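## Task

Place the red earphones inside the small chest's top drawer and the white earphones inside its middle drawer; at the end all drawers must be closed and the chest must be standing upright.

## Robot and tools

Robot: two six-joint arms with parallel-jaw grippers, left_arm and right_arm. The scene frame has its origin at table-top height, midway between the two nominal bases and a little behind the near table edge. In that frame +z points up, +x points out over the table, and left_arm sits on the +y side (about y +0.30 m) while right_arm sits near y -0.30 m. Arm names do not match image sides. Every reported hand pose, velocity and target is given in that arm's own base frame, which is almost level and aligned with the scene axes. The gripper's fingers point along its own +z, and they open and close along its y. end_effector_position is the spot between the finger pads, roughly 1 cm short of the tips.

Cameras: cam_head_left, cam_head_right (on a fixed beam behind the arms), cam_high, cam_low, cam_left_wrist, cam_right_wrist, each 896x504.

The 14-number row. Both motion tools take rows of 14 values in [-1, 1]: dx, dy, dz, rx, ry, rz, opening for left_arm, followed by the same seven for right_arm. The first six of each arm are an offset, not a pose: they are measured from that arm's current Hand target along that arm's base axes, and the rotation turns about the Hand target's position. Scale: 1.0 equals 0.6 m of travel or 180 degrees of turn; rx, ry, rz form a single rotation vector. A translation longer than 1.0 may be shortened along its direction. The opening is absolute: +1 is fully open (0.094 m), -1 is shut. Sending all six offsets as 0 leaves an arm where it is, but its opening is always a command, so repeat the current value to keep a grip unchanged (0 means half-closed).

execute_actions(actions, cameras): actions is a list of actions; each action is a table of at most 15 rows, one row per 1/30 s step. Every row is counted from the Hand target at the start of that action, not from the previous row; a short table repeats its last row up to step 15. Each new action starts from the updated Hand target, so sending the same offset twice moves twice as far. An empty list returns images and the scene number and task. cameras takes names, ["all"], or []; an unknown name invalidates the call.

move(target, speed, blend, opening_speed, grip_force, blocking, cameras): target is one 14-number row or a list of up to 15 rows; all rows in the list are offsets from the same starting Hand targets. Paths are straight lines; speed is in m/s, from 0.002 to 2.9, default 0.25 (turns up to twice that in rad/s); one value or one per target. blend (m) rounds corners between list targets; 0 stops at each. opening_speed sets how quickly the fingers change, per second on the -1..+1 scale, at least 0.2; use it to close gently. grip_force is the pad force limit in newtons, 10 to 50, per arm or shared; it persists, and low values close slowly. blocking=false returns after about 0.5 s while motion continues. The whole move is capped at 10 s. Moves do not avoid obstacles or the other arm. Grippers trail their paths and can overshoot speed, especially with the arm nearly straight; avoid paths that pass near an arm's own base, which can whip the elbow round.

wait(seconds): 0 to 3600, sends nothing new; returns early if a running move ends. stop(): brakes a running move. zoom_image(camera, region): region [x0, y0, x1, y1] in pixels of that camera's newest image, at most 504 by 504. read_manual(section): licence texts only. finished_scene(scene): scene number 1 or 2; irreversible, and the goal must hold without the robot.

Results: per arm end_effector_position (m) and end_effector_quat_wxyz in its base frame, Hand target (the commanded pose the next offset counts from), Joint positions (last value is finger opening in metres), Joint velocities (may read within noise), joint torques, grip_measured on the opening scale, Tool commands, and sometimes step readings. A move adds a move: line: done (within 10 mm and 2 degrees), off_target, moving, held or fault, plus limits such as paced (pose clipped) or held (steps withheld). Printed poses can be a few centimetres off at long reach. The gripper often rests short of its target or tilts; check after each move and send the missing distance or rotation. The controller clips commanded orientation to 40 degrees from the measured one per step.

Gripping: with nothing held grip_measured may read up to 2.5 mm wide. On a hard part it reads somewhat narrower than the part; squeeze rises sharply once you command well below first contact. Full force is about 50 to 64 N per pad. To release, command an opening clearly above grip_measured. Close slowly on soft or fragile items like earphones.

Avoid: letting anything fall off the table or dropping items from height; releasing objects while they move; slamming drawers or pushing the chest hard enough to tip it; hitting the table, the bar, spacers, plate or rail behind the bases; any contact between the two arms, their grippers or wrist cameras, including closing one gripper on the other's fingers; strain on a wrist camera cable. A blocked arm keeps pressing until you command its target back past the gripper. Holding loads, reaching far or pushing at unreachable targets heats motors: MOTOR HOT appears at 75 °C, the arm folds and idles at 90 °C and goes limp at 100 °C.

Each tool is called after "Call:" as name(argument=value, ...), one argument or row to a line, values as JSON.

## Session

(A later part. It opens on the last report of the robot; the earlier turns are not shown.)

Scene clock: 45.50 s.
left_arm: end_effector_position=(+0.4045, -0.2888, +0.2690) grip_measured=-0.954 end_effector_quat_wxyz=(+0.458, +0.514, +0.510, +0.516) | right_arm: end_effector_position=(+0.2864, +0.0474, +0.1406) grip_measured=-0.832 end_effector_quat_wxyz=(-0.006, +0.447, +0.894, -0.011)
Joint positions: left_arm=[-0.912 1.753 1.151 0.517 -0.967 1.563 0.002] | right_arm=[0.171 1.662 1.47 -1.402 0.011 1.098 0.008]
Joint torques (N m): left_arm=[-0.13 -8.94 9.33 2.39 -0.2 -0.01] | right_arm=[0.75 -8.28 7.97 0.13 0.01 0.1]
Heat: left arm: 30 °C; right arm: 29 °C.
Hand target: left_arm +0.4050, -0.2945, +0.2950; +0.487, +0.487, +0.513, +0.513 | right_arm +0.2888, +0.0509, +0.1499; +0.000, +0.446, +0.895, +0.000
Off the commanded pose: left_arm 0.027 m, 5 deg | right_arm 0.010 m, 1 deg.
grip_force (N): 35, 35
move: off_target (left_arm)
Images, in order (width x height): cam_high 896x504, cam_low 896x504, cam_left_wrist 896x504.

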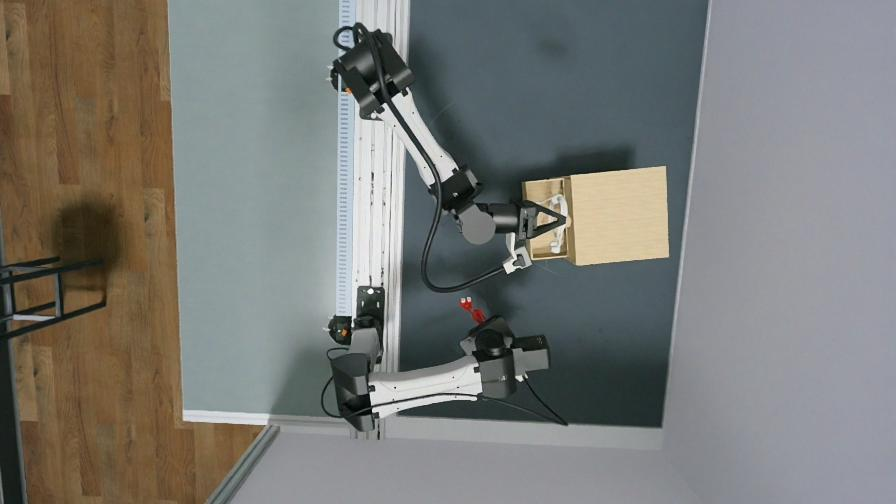

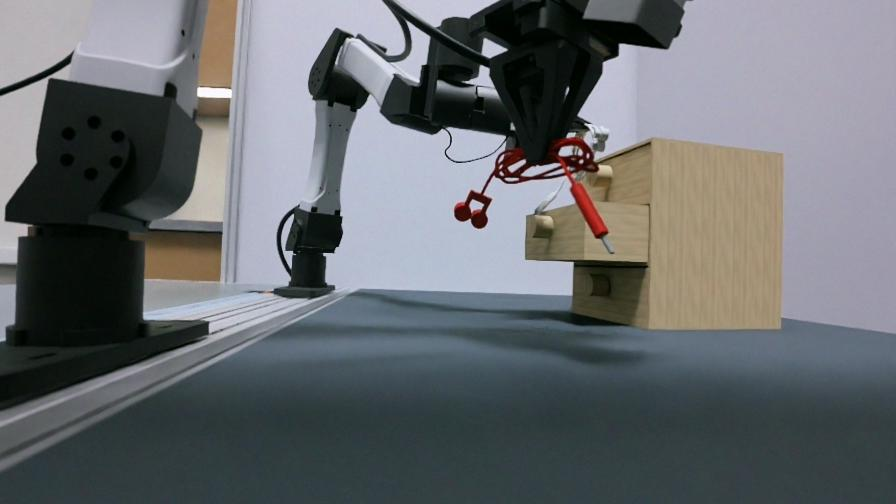

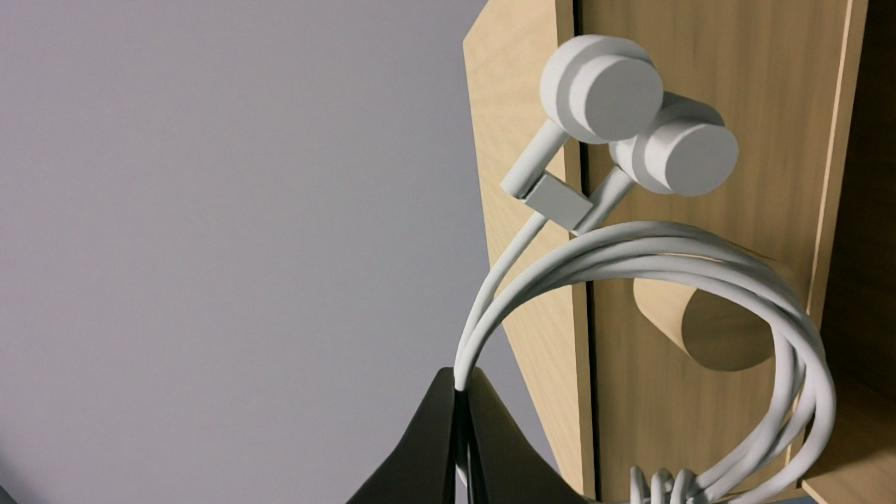

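Call:
move(
  target=[0, 0, 0.1, 0, 0, 0, -1, 0, 0, 0, 0, 0, 0, -1],
  speed=0.2,
  cameras=["cam_left_wrist", "cam_low", "cam_high"],
)

Call:
zoom_image(
  camera="cam_low",
  region=[440, 60, 700, 300],
)

Call:
zoom_image(
  camera="cam_high",
  region=[440, 120, 700, 320],
)

Scene clock: 47.87 s.
left_arm: end_effector_position=(+0.4074, -0.2925, +0.3295) grip_measured=-0.954 end_effector_quat_wxyz=(+0.462, +0.509, +0.508, +0.518) | right_arm: end_effector_position=(+0.2864, +0.0474, +0.1406) grip_measured=-0.832 end_effector_quat_wxyz=(-0.006, +0.447, +0.894, -0.011)
Joint positions: left_arm=[-0.912 1.717 1.34 0.315 -0.968 1.577 0.002] | right_arm=[0.171 1.662 1.47 -1.402 0.011 1.098 0.008]
Joint torques (N m): left_arm=[-0.27 -9.55 9.78 1.99 -0.18 -0.13] | right_arm=[0.75 -8.28 7.97 0.13 0.01 0.1]
Heat: left arm: 31 °C; right arm: 29 °C.
Hand target: left_arm +0.4049, -0.2944, +0.3551; +0.487, +0.487, +0.513, +0.513 | right_arm +0.2888, +0.0509, +0.1499; +0.000, +0.446, +0.895, +0.000
Off the commanded pose: left_arm 0.026 m, 4 deg | right_arm 0.010 m, 1 deg.
grip_force (N): 35, 35
move: off_target (left_arm)
Images, in order (width x height): cam_high 896x504, cam_low 896x504, cam_left_wrist 896x504.

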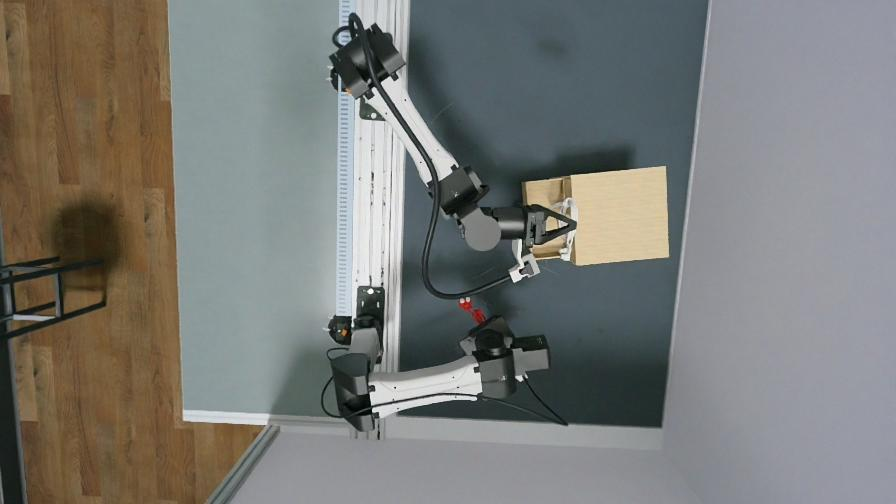

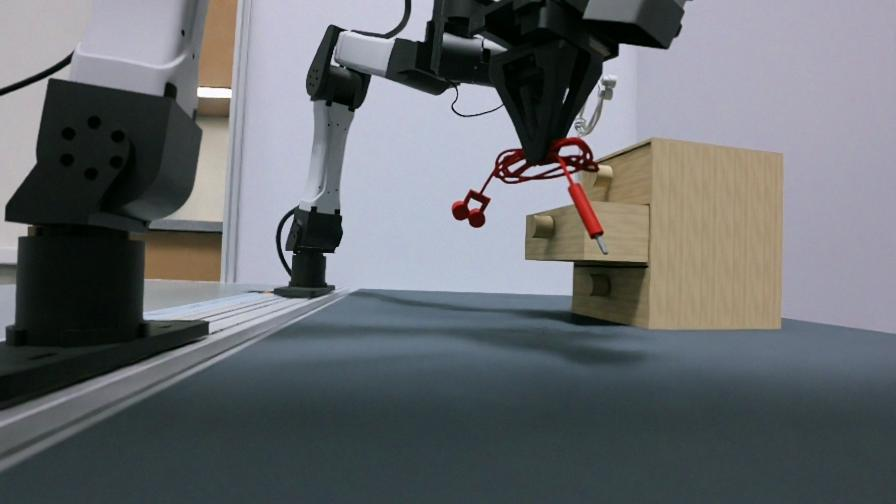

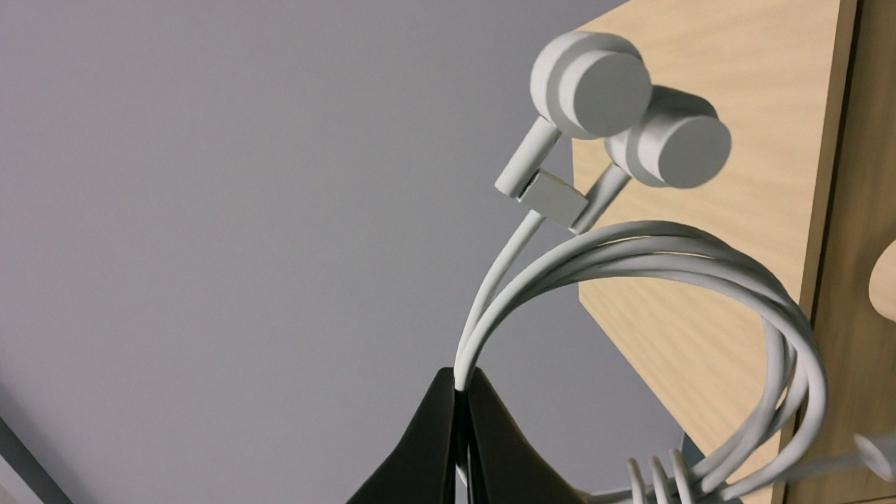

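Scaled by 1.938 from the camera's image (finer frame: 1280x720).

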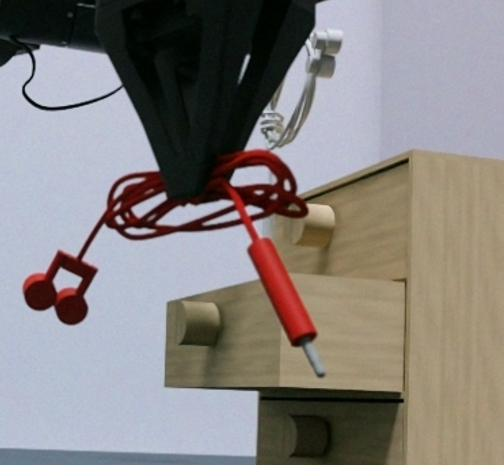

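Scaled by 1.938 from the camera's image (finer frame: 1280x720).

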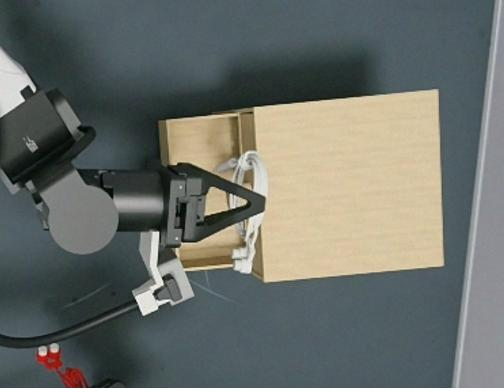

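Call:
move(
  target=[
    [-0.0205, -0.0038, -0.05, 0, 0, 0, -1, 0, 0, 0, 0, 0, 0, -1],
    [-0.0205, -0.0038, -0.27, 0, 0, 0, -1, 0, 0, 0, 0, 0, 0, -1],
  ],
  speed=[0.15, 0.12],
  blend=[0.02, 0],
  cameras=["cam_left_wrist", "cam_low", "cam_high"],
)

Call:
zoom_image(
  camera="cam_low",
  region=[440, 100, 700, 340],
)

Call:
zoom_image(
  camera="cam_high",
  region=[440, 120, 700, 320],
)

Scene clock: 51.10 s.
left_arm: end_effector_position=(+0.3958, -0.2952, +0.1946) grip_measured=-0.954 end_effector_quat_wxyz=(+0.479, +0.491, +0.514, +0.514) | right_arm: end_effector_position=(+0.2864, +0.0474, +0.1406) grip_measured=-0.832 end_effector_quat_wxyz=(-0.006, +0.447, +0.894, -0.011)
Joint positions: left_arm=[-0.942 1.923 0.98 0.921 -1 1.565 0.002] | right_arm=[0.171 1.662 1.47 -1.402 0.011 1.098 0.008]
Joint torques (N m): left_arm=[-0.29 -8.2 4.16 2.39 -0.13 -0.03] | right_arm=[0.76 -8.27 7.97 0.12 0.01 0.1]
Heat: left arm: 31 °C; right arm: 30 °C.
Hand target: left_arm +0.3926, -0.2968, +0.1929; +0.487, +0.487, +0.513, +0.513 | right_arm +0.2888, +0.0509, +0.1499; +0.000, +0.446, +0.895, +0.000
Off the commanded pose: left_arm 0.004 m, 1 deg | right_arm 0.010 m, 1 deg.
grip_force (N): 35, 35
move: done; blend cut to 0.016 m at target 1
Images, in order (width x height): cam_high 896x504, cam_low 896x504, cam_left_wrist 896x504.

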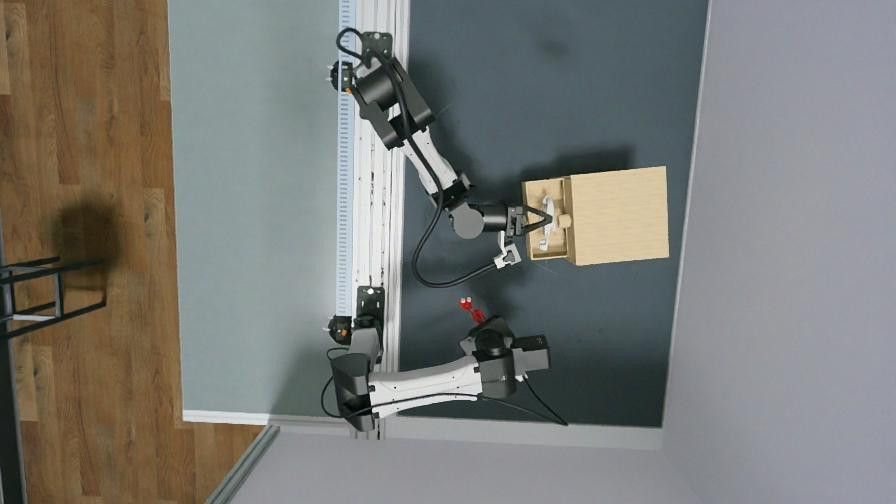

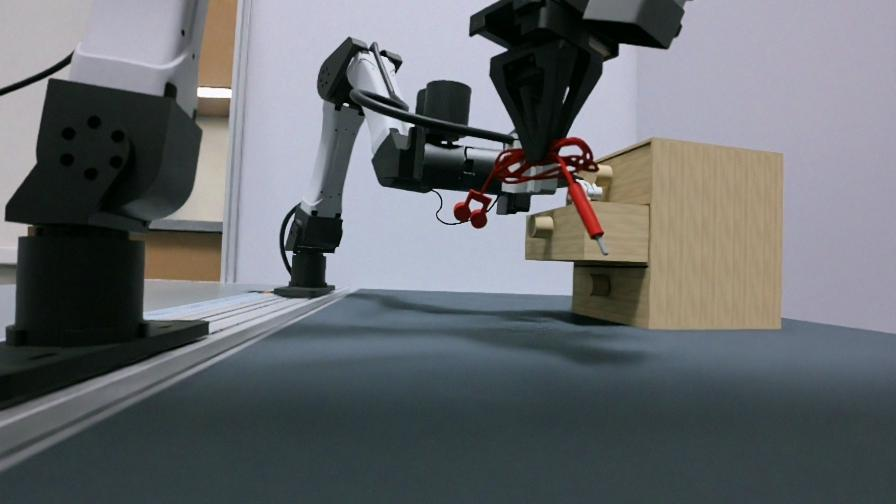

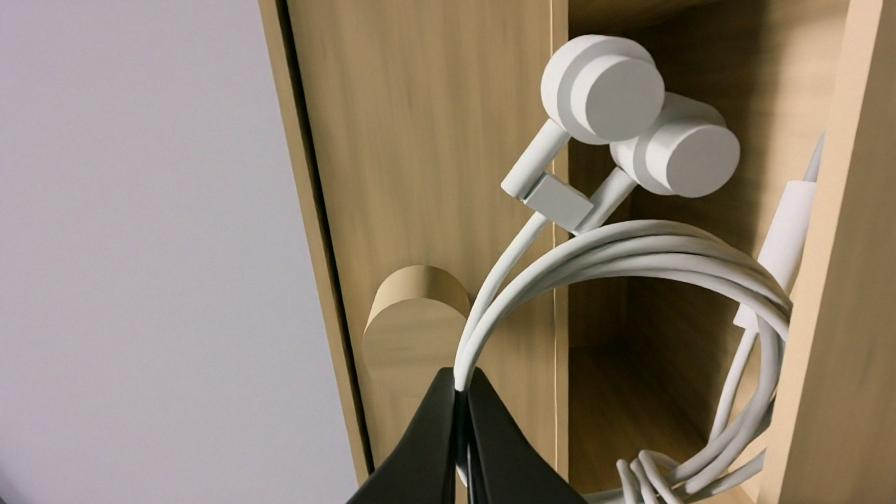

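Scaled by 1.938 from the camera's image (finer frame: 1280x720).

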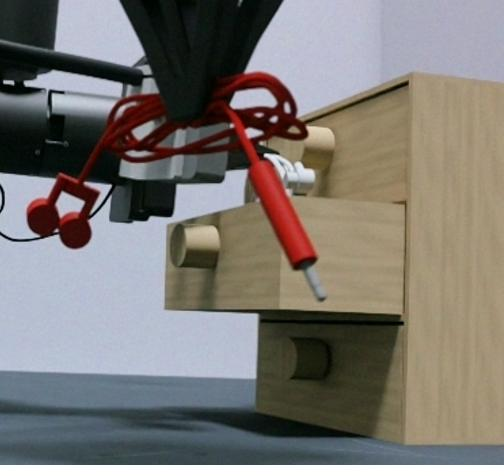

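Scaled by 1.938 from the camera's image (finer frame: 1280x720).

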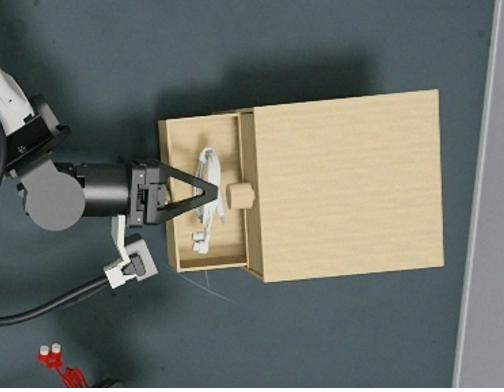

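Call:
move(
  target=[
    [0, 0, -0.007, 0, 0, 0, -0.55, 0, 0, 0, 0, 0, 0, -1],
    [-0.049, -0.009, 0, 0, 0, 0, -0.55, 0, 0, 0, 0, 0, 0, -1],
    [-0.13, -0.024, 0.08, 0, 0, 0, -0.55, 0, 0, 0, 0, 0, 0, -1],
  ],
  speed=[0.1, 0.06, 0.15],
  blend=[0, 0.01, 0],
  opening_speed=0.6,
  cameras=["cam_left_wrist", "cam_low", "cam_high"],
)

Call:
zoom_image(
  camera="cam_high",
  region=[440, 120, 700, 320],
)

Scene clock: 55.60 s.
left_arm: end_effector_position=(+0.3188, -0.3117, +0.2255) grip_measured=-0.552 end_effector_quat_wxyz=(+0.470, +0.502, +0.506, +0.521) | right_arm: end_effector_position=(+0.2864, +0.0474, +0.1406) grip_measured=-0.832 end_effector_quat_wxyz=(-0.006, +0.447, +0.894, -0.011)
Joint positions: left_arm=[-1.147 1.76 0.926 0.791 -1.202 1.577 0.021] | right_arm=[0.171 1.662 1.47 -1.402 0.011 1.098 0.008]
Joint torques (N m): left_arm=[-0.42 -10.62 5.94 1.86 -0.19 -0.13] | right_arm=[0.75 -8.25 7.97 0.13 0.02 0.1]
Heat: left arm: 31 °C; right arm: 30 °C.
Hand target: left_arm +0.3147, -0.3110, +0.2410; +0.487, +0.487, +0.513, +0.513 | right_arm +0.2888, +0.0509, +0.1499; +0.000, +0.446, +0.895, +0.000
Off the commanded pose: left_arm 0.016 m, 3 deg | right_arm 0.010 m, 1 deg.
grip_force (N): 35, 35
move: off_target (left_arm)
Images, in order (width x height): cam_high 896x504, cam_low 896x504, cam_left_wrist 896x504.

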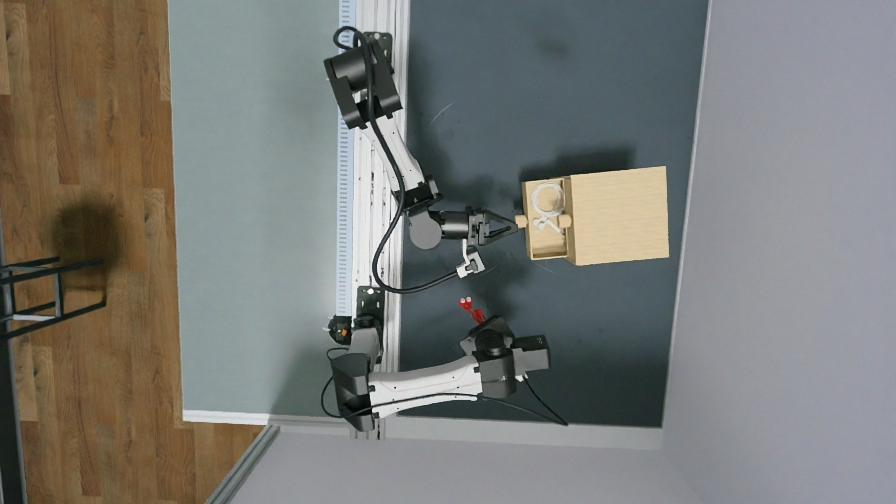

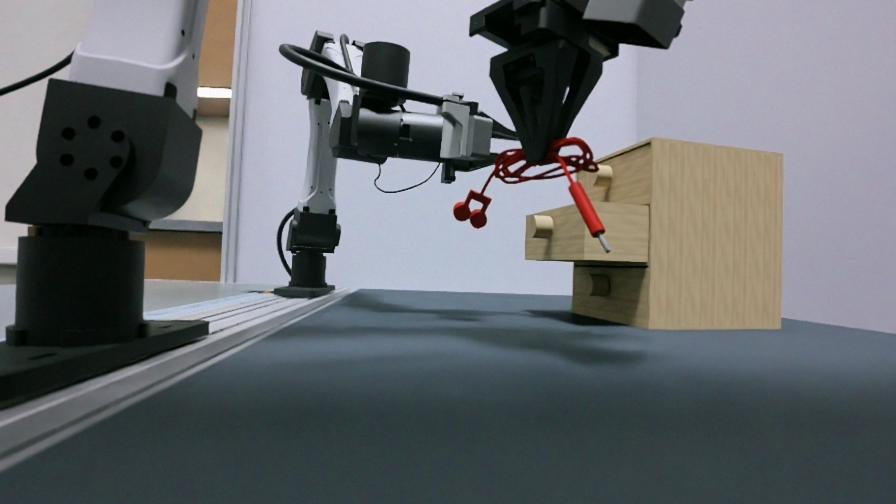

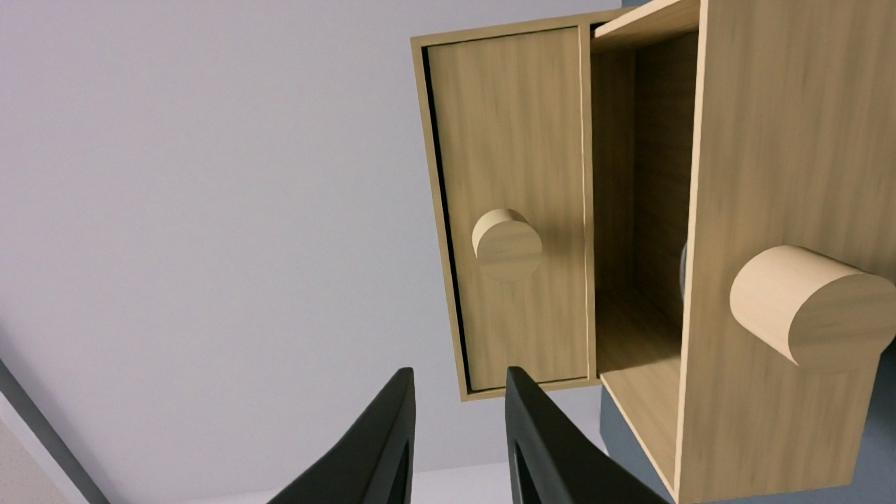

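Scaled by 1.938 from the camera's image (finer frame: 1280x720).

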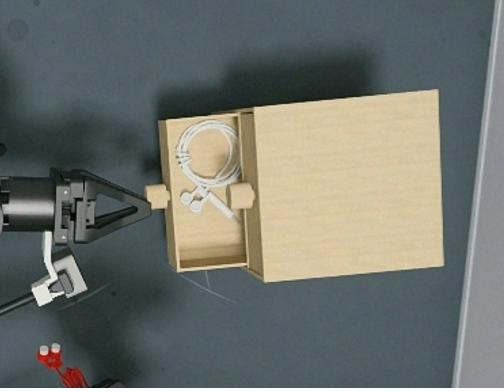

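Call:
move(
  target=[
    [0.0055, 0.0042, -0.22, 0, 0, 0, -1, 0, 0, 0, 0, 0, 0, -1],
    [0.2138, 0.0417, -0.2167, 0, 0, 0, -1, 0, 0, 0, 0, 0, 0, -1],
  ],
  speed=[0.25, 0.12],
  grip_force=[50, 35],
  cameras=["cam_left_wrist", "cam_high"],
)

Call:
zoom_image(
  camera="cam_high",
  region=[440, 120, 700, 320],
)

Scene clock: 60.50 s.
left_arm: end_effector_position=(+0.4343, -0.2799, +0.1057) grip_measured=-0.994 end_effector_quat_wxyz=(+0.474, +0.490, +0.516, +0.518) | right_arm: end_effector_position=(+0.2864, +0.0474, +0.1406) grip_measured=-0.832 end_effector_quat_wxyz=(-0.006, +0.447, +0.894, -0.011)
Joint positions: left_arm=[-0.842 2.23 0.988 1.22 -0.912 1.571 0] | right_arm=[0.171 1.662 1.47 -1.402 0.011 1.098 0.008]
Joint torques (N m): left_arm=[1.28 -8.9 7.01 1.96 0.24 -0.05] | right_arm=[0.75 -8.27 7.97 0.12 0.01 0.1]
Heat: left arm: 31 °C; right arm: 31 °C.
Hand target: left_arm +0.4430, -0.2862, +0.1111; +0.487, +0.487, +0.513, +0.513 | right_arm +0.2888, +0.0509, +0.1499; +0.000, +0.446, +0.895, +0.000
Off the commanded pose: left_arm 0.012 m, 2 deg | right_arm 0.010 m, 1 deg.
grip_force (N): 50, 35
move: off_target (left_arm)
Images, in order (width x height): cam_high 896x504, cam_left_wrist 896x504.

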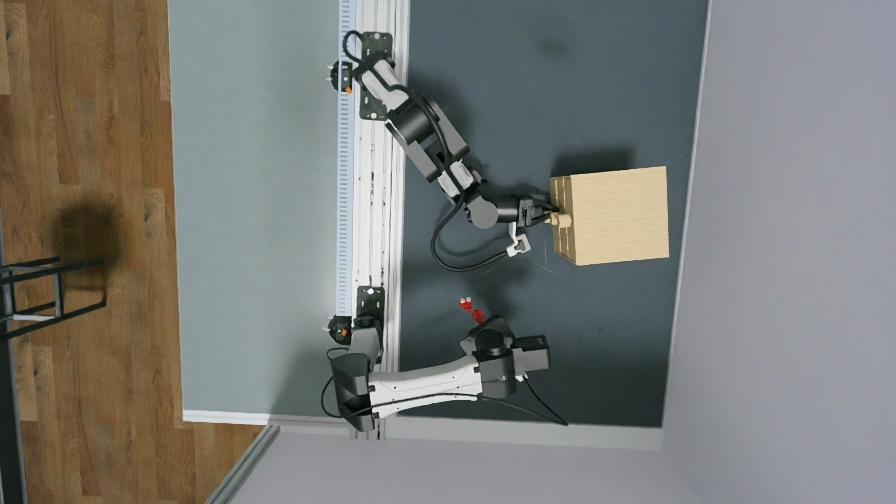

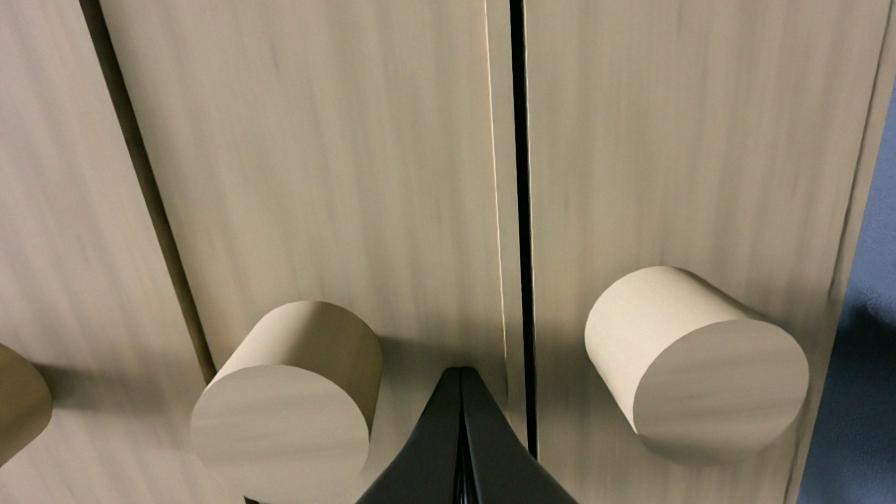

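Scaled by 1.938 from the camera's image (finer frame: 1280x720).

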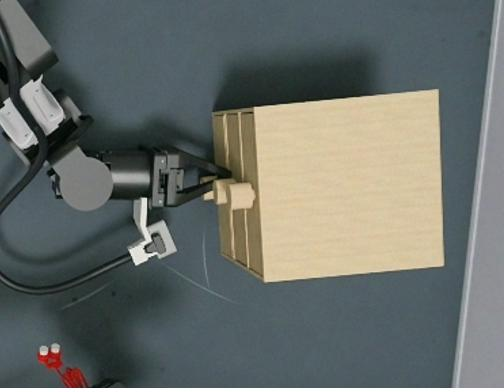

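Call:
move(
  target=[
    [-0.1, -0.018, 0.007, 0, 0, 0, -1, 0, 0, 0, 0, 0, 0, -1],
    [-0.14, -0.0413, 0.1765, -0.5013, -0.0043, 0.0655, 1, 0, 0, 0.12, 0, 0, 0, -1],
  ],
  speed=[0.2, 0.4],
  blend=[0.02, 0],
  cameras=["cam_left_wrist", "cam_low", "cam_right_wrist"],
)

Scene clock: 66.27 s.
left_arm: end_effector_position=(+0.3583, -0.3034, +0.1890) grip_measured=+0.997 end_effector_quat_wxyz=(+0.628, -0.026, +0.773, +0.082) | right_arm: end_effector_position=(+0.2902, +0.0481, +0.2083) grip_measured=-0.832 end_effector_quat_wxyz=(+0.044, +0.447, +0.893, +0.025)
Joint positions: left_arm=[-1.05 1.838 1.156 0.158 -1.163 -0.392 0.094] | right_arm=[0.171 1.606 1.679 -1.543 0.011 1.098 0.008]
Joint torques (N m): left_arm=[-0.21 -11.66 8.83 1.66 -0.39 -0.26] | right_arm=[0.79 -8.85 7.76 0.42 0.02 0.09]
Heat: left arm: 31 °C; right arm: 31 °C.
Hand target: left_arm +0.3590, -0.3109, +0.2168; +0.641, -0.054, +0.764, +0.045 | right_arm +0.2888, +0.0508, +0.2219; +0.000, +0.446, +0.895, +0.000
Off the commanded pose: left_arm 0.029 m, 6 deg | right_arm 0.014 m, 6 deg.
joint sent to its limit (right arm) — joint 4 (wrist pitch), lower limit. The joint targets are off in orientation, not in position.
grip_force (N): 50, 35
move: off_target (left_arm, right_arm); target 2's new opening was sent with left_arm's hand 0.028 m and 6 deg from that target
Images, in order (width x height): cam_low 896x504, cam_left_wrist 896x504, cam_right_wrist 896x504.

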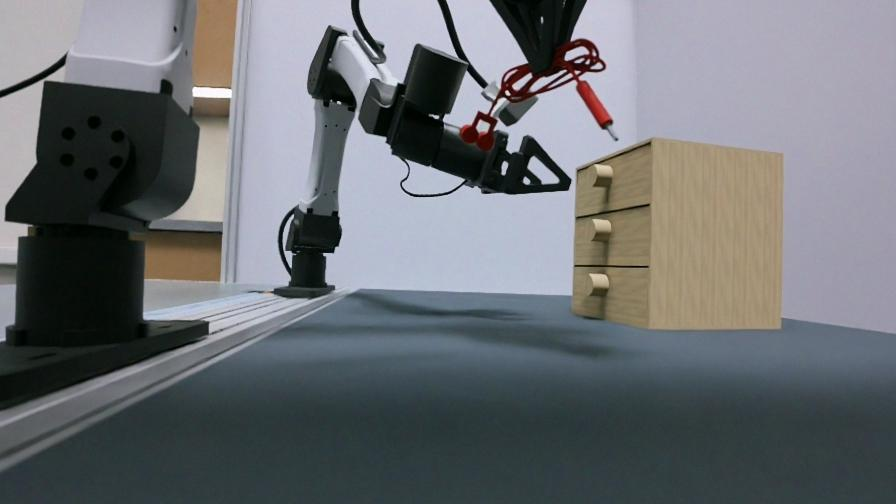

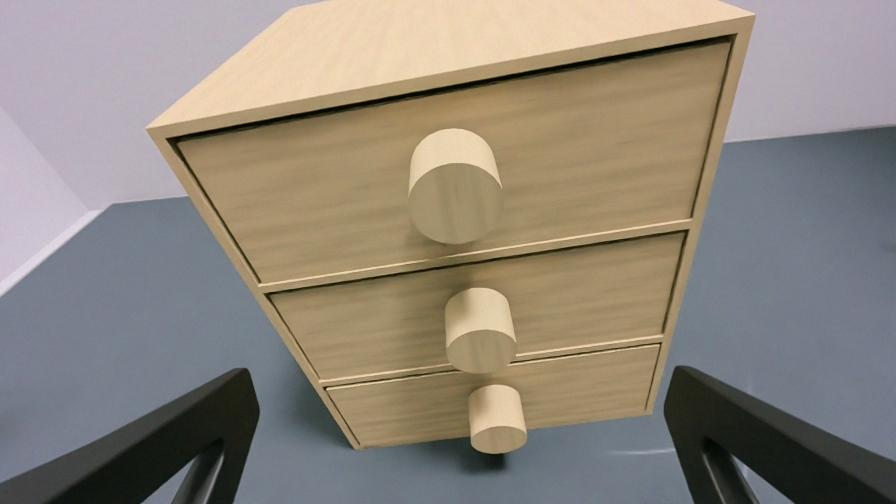

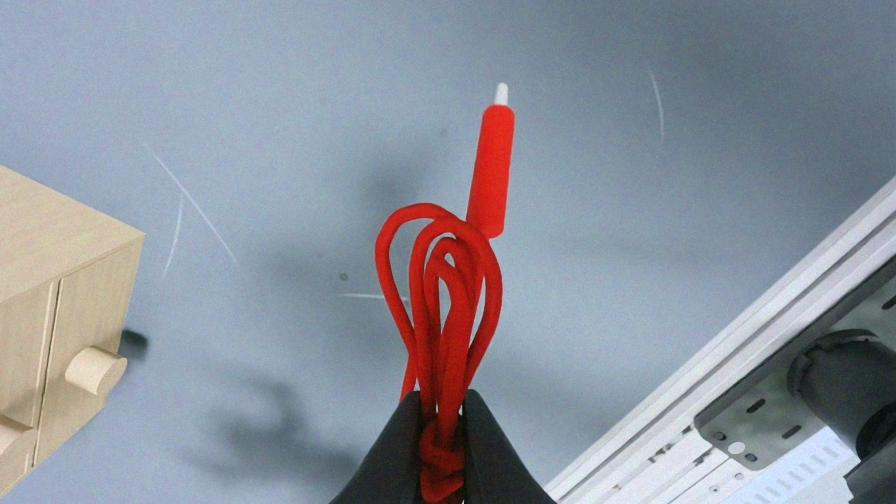

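Call:
move(
  target=[0.149, 0.0152, 0.026, 0, 0, 0, 1, 0.0687, 0.082, 0.147, 0.1536, -0.2319, -0.0365, -1],
  speed=0.3,
  cameras=["cam_left_wrist", "cam_right_wrist", "cam_high"],
)

Scene clock: 70.87 s.
left_arm: end_effector_position=(+0.4340, -0.2937, +0.2153) grip_measured=+0.998 end_effector_quat_wxyz=(+0.629, -0.042, +0.773, +0.075) | right_arm: end_effector_position=(+0.3315, +0.0967, +0.3069) grip_measured=-0.832 end_effector_quat_wxyz=(+0.208, +0.458, +0.788, +0.355)
Joint positions: left_arm=[-0.882 1.926 1.35 0.187 -1.021 -0.273 0.094] | right_arm=[0.149 1.257 1.46 -0.959 -0.271 1.32 0.008]
Joint torques (N m): left_arm=[1.96 -8.59 10.1 2.25 0.14 0.11] | right_arm=[0.88 -5.79 4.89 2.13 -0.09 0.09]
Heat: left arm: 32 °C; right arm: 31 °C.
Hand target: left_arm +0.4484, -0.3018, +0.2325; +0.641, -0.054, +0.764, +0.045 | right_arm +0.3300, +0.1001, +0.3101; +0.211, +0.454, +0.785, +0.366
Off the commanded pose: left_arm 0.024 m, 4 deg | right_arm 0.005 m, 1 deg.
grip_force (N): 50, 35
move: off_target (left_arm)
Images, in order (width x height): cam_high 896x504, cam_left_wrist 896x504, cam_right_wrist 896x504.

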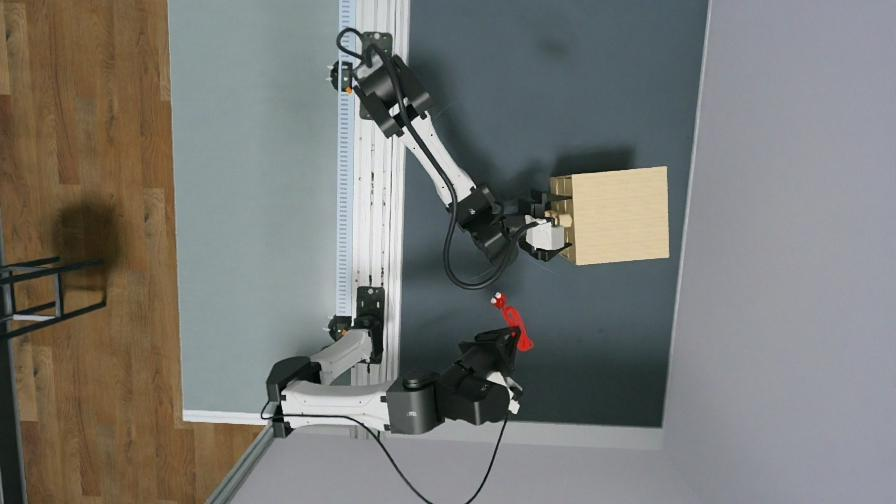

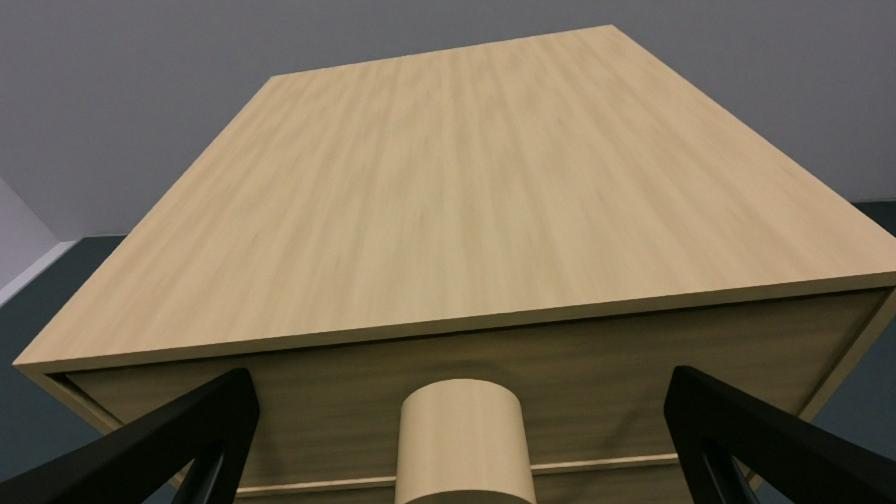

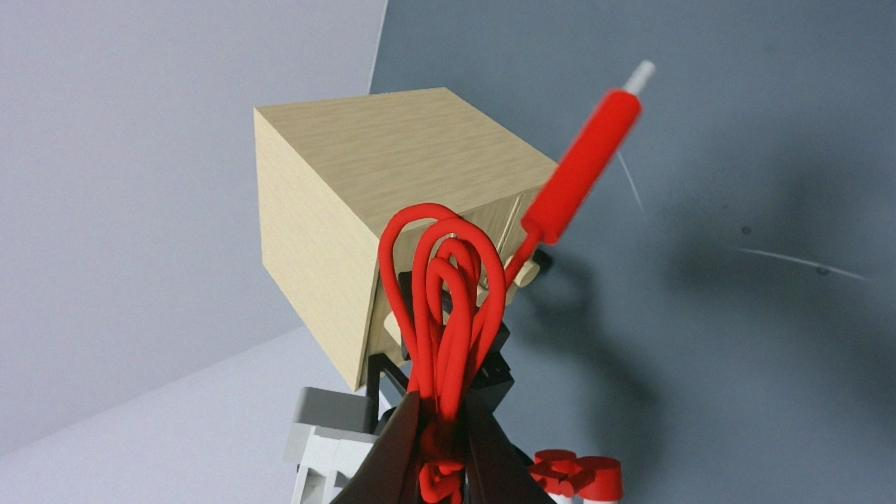

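Call:
move(
  target=[
    [0.002, -0.002, -0.045, 0, 0, 0, 1, 0, 0, 0, 0, 0, 0, -1],
    [0.002, -0.002, -0.045, 0, 0, 0, -0.6, 0, 0, 0, 0, 0, 0, -1],
  ],
  speed=0.12,
  cameras=["cam_left_wrist"],
)

Scene clock: 72.77 s.
left_arm: end_effector_position=(+0.4401, -0.2960, +0.2082) grip_measured=-0.434 end_effector_quat_wxyz=(+0.639, -0.058, +0.763, +0.074) | right_arm: end_effector_position=(+0.3316, +0.0968, +0.3070) grip_measured=-0.832 end_effector_quat_wxyz=(+0.209, +0.458, +0.788, +0.355)
Joint positions: left_arm=[-0.88 1.969 1.35 0.27 -1.044 -0.266 0.027] | right_arm=[0.149 1.257 1.46 -0.958 -0.271 1.32 0.008]
Joint torques (N m): left_arm=[1.81 -8.61 6.34 2.3 0.43 -0.03] | right_arm=[0.9 -5.81 4.88 2.13 -0.09 0.11]
Heat: left arm: 32 °C; right arm: 31 °C.
Hand target: left_arm +0.4496, -0.3030, +0.2055; +0.641, -0.054, +0.764, +0.045 | right_arm +0.3300, +0.1001, +0.3101; +0.211, +0.453, +0.785, +0.366
Off the commanded pose: left_arm 0.012 m, 3 deg | right_arm 0.005 m, 1 deg.
grip_force (N): 50, 35
move: off_target (left_arm); target 2's new opening was sent with left_arm's hand 0.014 m and 3 deg from that target

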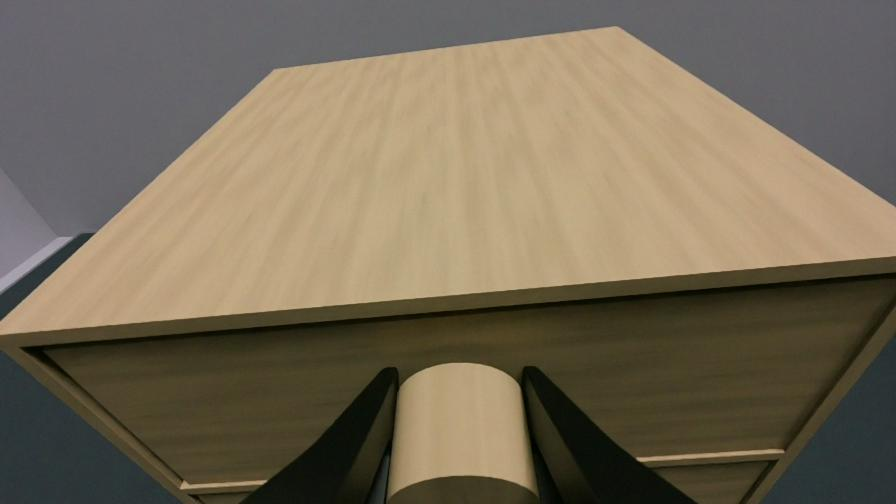

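Call:
move(
  target=[
    [-0.1617, -0.0257, 0.012, 0, 0, 0, -0.6, 0, 0, 0, 0, 0, 0, -1],
  ],
  speed=0.12,
  cameras=["cam_left_wrist", "cam_high"],
)

Scene clock: 74.87 s.
left_arm: end_effector_position=(+0.3604, -0.3112, +0.2045) grip_measured=-0.434 end_effector_quat_wxyz=(+0.640, -0.053, +0.763, +0.072) | right_arm: end_effector_position=(+0.3316, +0.0968, +0.3070) grip_measured=-0.832 end_effector_quat_wxyz=(+0.209, +0.458, +0.788, +0.355)
Joint positions: left_arm=[-1.06 1.857 1.219 0.148 -1.202 -0.419 0.027] | right_arm=[0.149 1.257 1.46 -0.958 -0.271 1.32 0.008]
Joint torques (N m): left_arm=[-1.32 -11.49 5.35 1.64 -0.18 -0.25] | right_arm=[0.9 -5.79 4.88 2.13 -0.09 0.11]
Heat: left arm: 32 °C; right arm: 31 °C.
Hand target: left_arm +0.3526, -0.3184, +0.2127; +0.641, -0.054, +0.764, +0.045 | right_arm +0.3300, +0.1001, +0.3101; +0.211, +0.453, +0.785, +0.366
Off the commanded pose: left_arm 0.013 m, 3 deg | right_arm 0.005 m, 1 deg.
grip_force (N): 50, 35
move: off_target (left_arm)
Images, in order (width x height): cam_high 896x504, cam_left_wrist 896x504.

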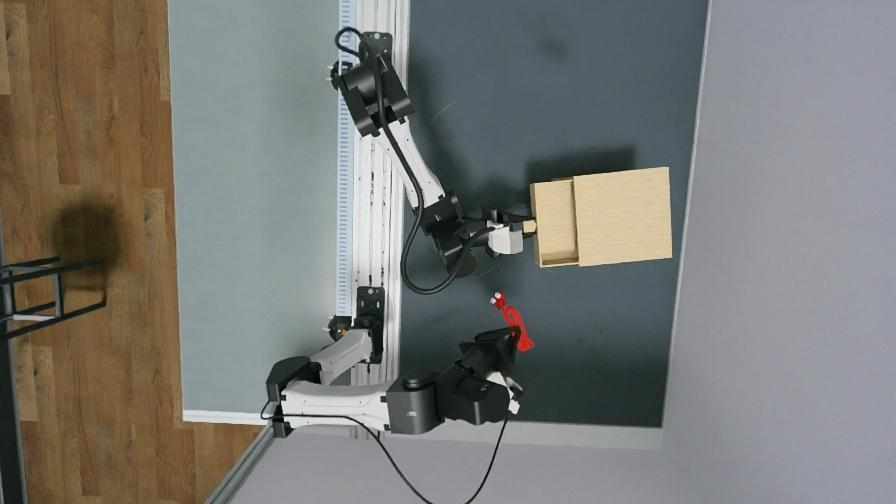

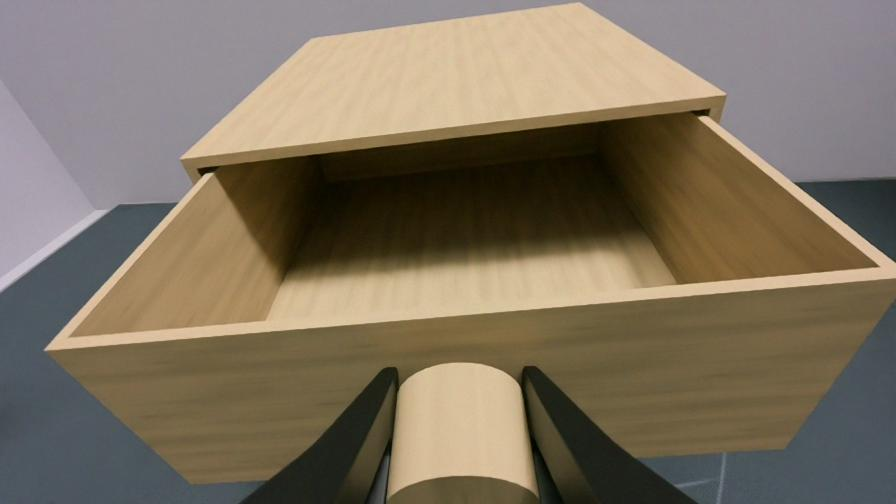

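Call:
move(
  target=[
    [0, 0, 0, 0, 0, 0, 0.6, 0, 0, 0, 0, 0, 0, -1],
    [-0.05, 0, 0.133, 0, 0, 0, 0.6, 0, 0, 0, 0, 0, 0, -1],
    [-0.121, 0.33, 0.1455, 0, 0, 0, 0.6, 0.1457, 0.3343, 0, 0, 0, 0, -1],
  ],
  speed=[0.1, 0.15, 0.2],
  blend=[0, 0.02, 0],
  cameras=["cam_right_wrist", "cam_high", "cam_low"],
)

Call:
zoom_image(
  camera="cam_high",
  region=[440, 120, 700, 320],
)

Scene clock: 79.27 s.
left_arm: end_effector_position=(+0.2800, -0.1233, +0.3006) grip_measured=+0.598 end_effector_quat_wxyz=(+0.639, -0.049, +0.766, +0.048) | right_arm: end_effector_position=(+0.4130, +0.2984, +0.3144) grip_measured=-0.832 end_effector_quat_wxyz=(+0.210, +0.448, +0.785, +0.374)
Joint positions: left_arm=[-0.926 0.939 0.822 -0.241 -1.036 -0.301 0.075] | right_arm=[0.656 1.83 2.009 -0.866 0.089 1.651 0.008]
Joint torques (N m): left_arm=[1.06 -2.71 5.16 1.98 -0.27 0] | right_arm=[0.66 -7.21 8.79 1.81 0.26 0.11]
Heat: left arm: 32 °C; right arm: 31 °C.
Hand target: left_arm +0.2800, -0.1204, +0.3000; +0.641, -0.054, +0.764, +0.045 | right_arm +0.4175, +0.3007, +0.3102; +0.211, +0.453, +0.785, +0.366
Off the commanded pose: left_arm 0.003 m, 1 deg | right_arm 0.007 m, 1 deg.
grip_force (N): 50, 35
move: done
Images, in order (width x height): cam_high 896x504, cam_low 896x504, cam_right_wrist 896x504.

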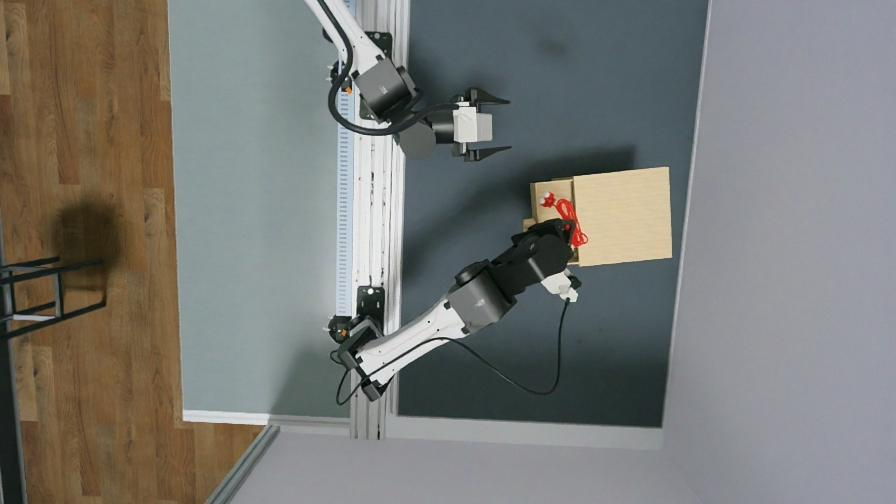

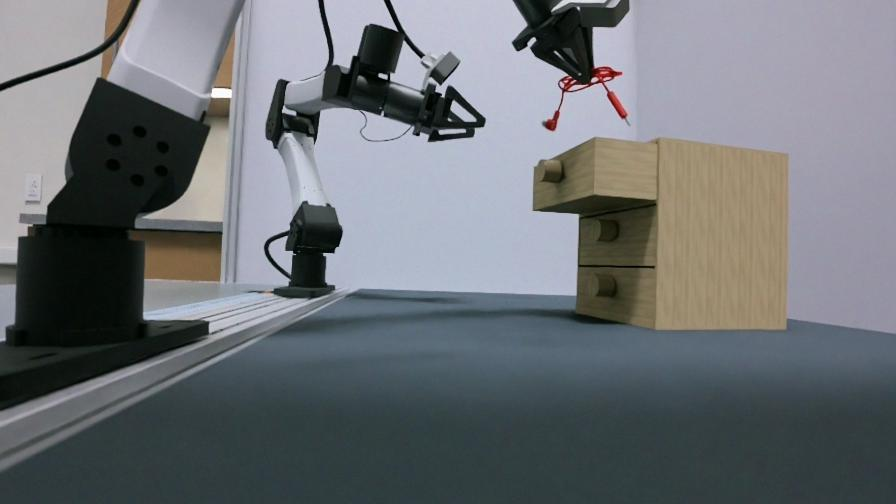

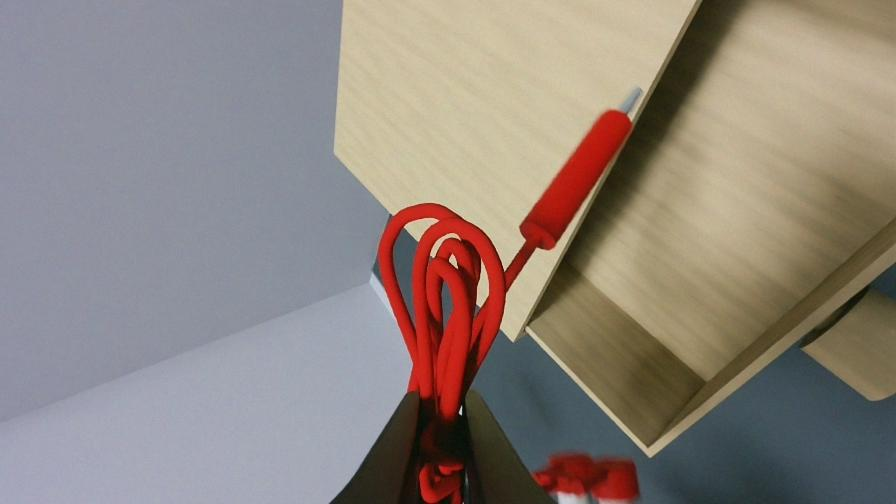

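Scaled by 1.938 from the camera's image (finer frame: 1280x720).

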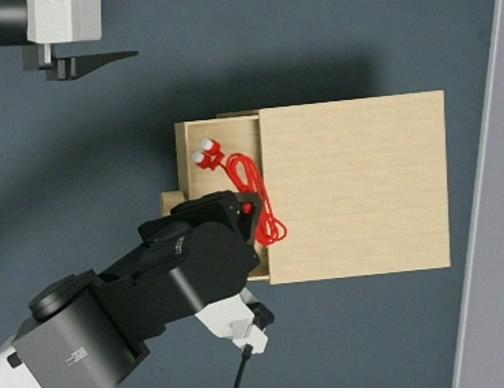

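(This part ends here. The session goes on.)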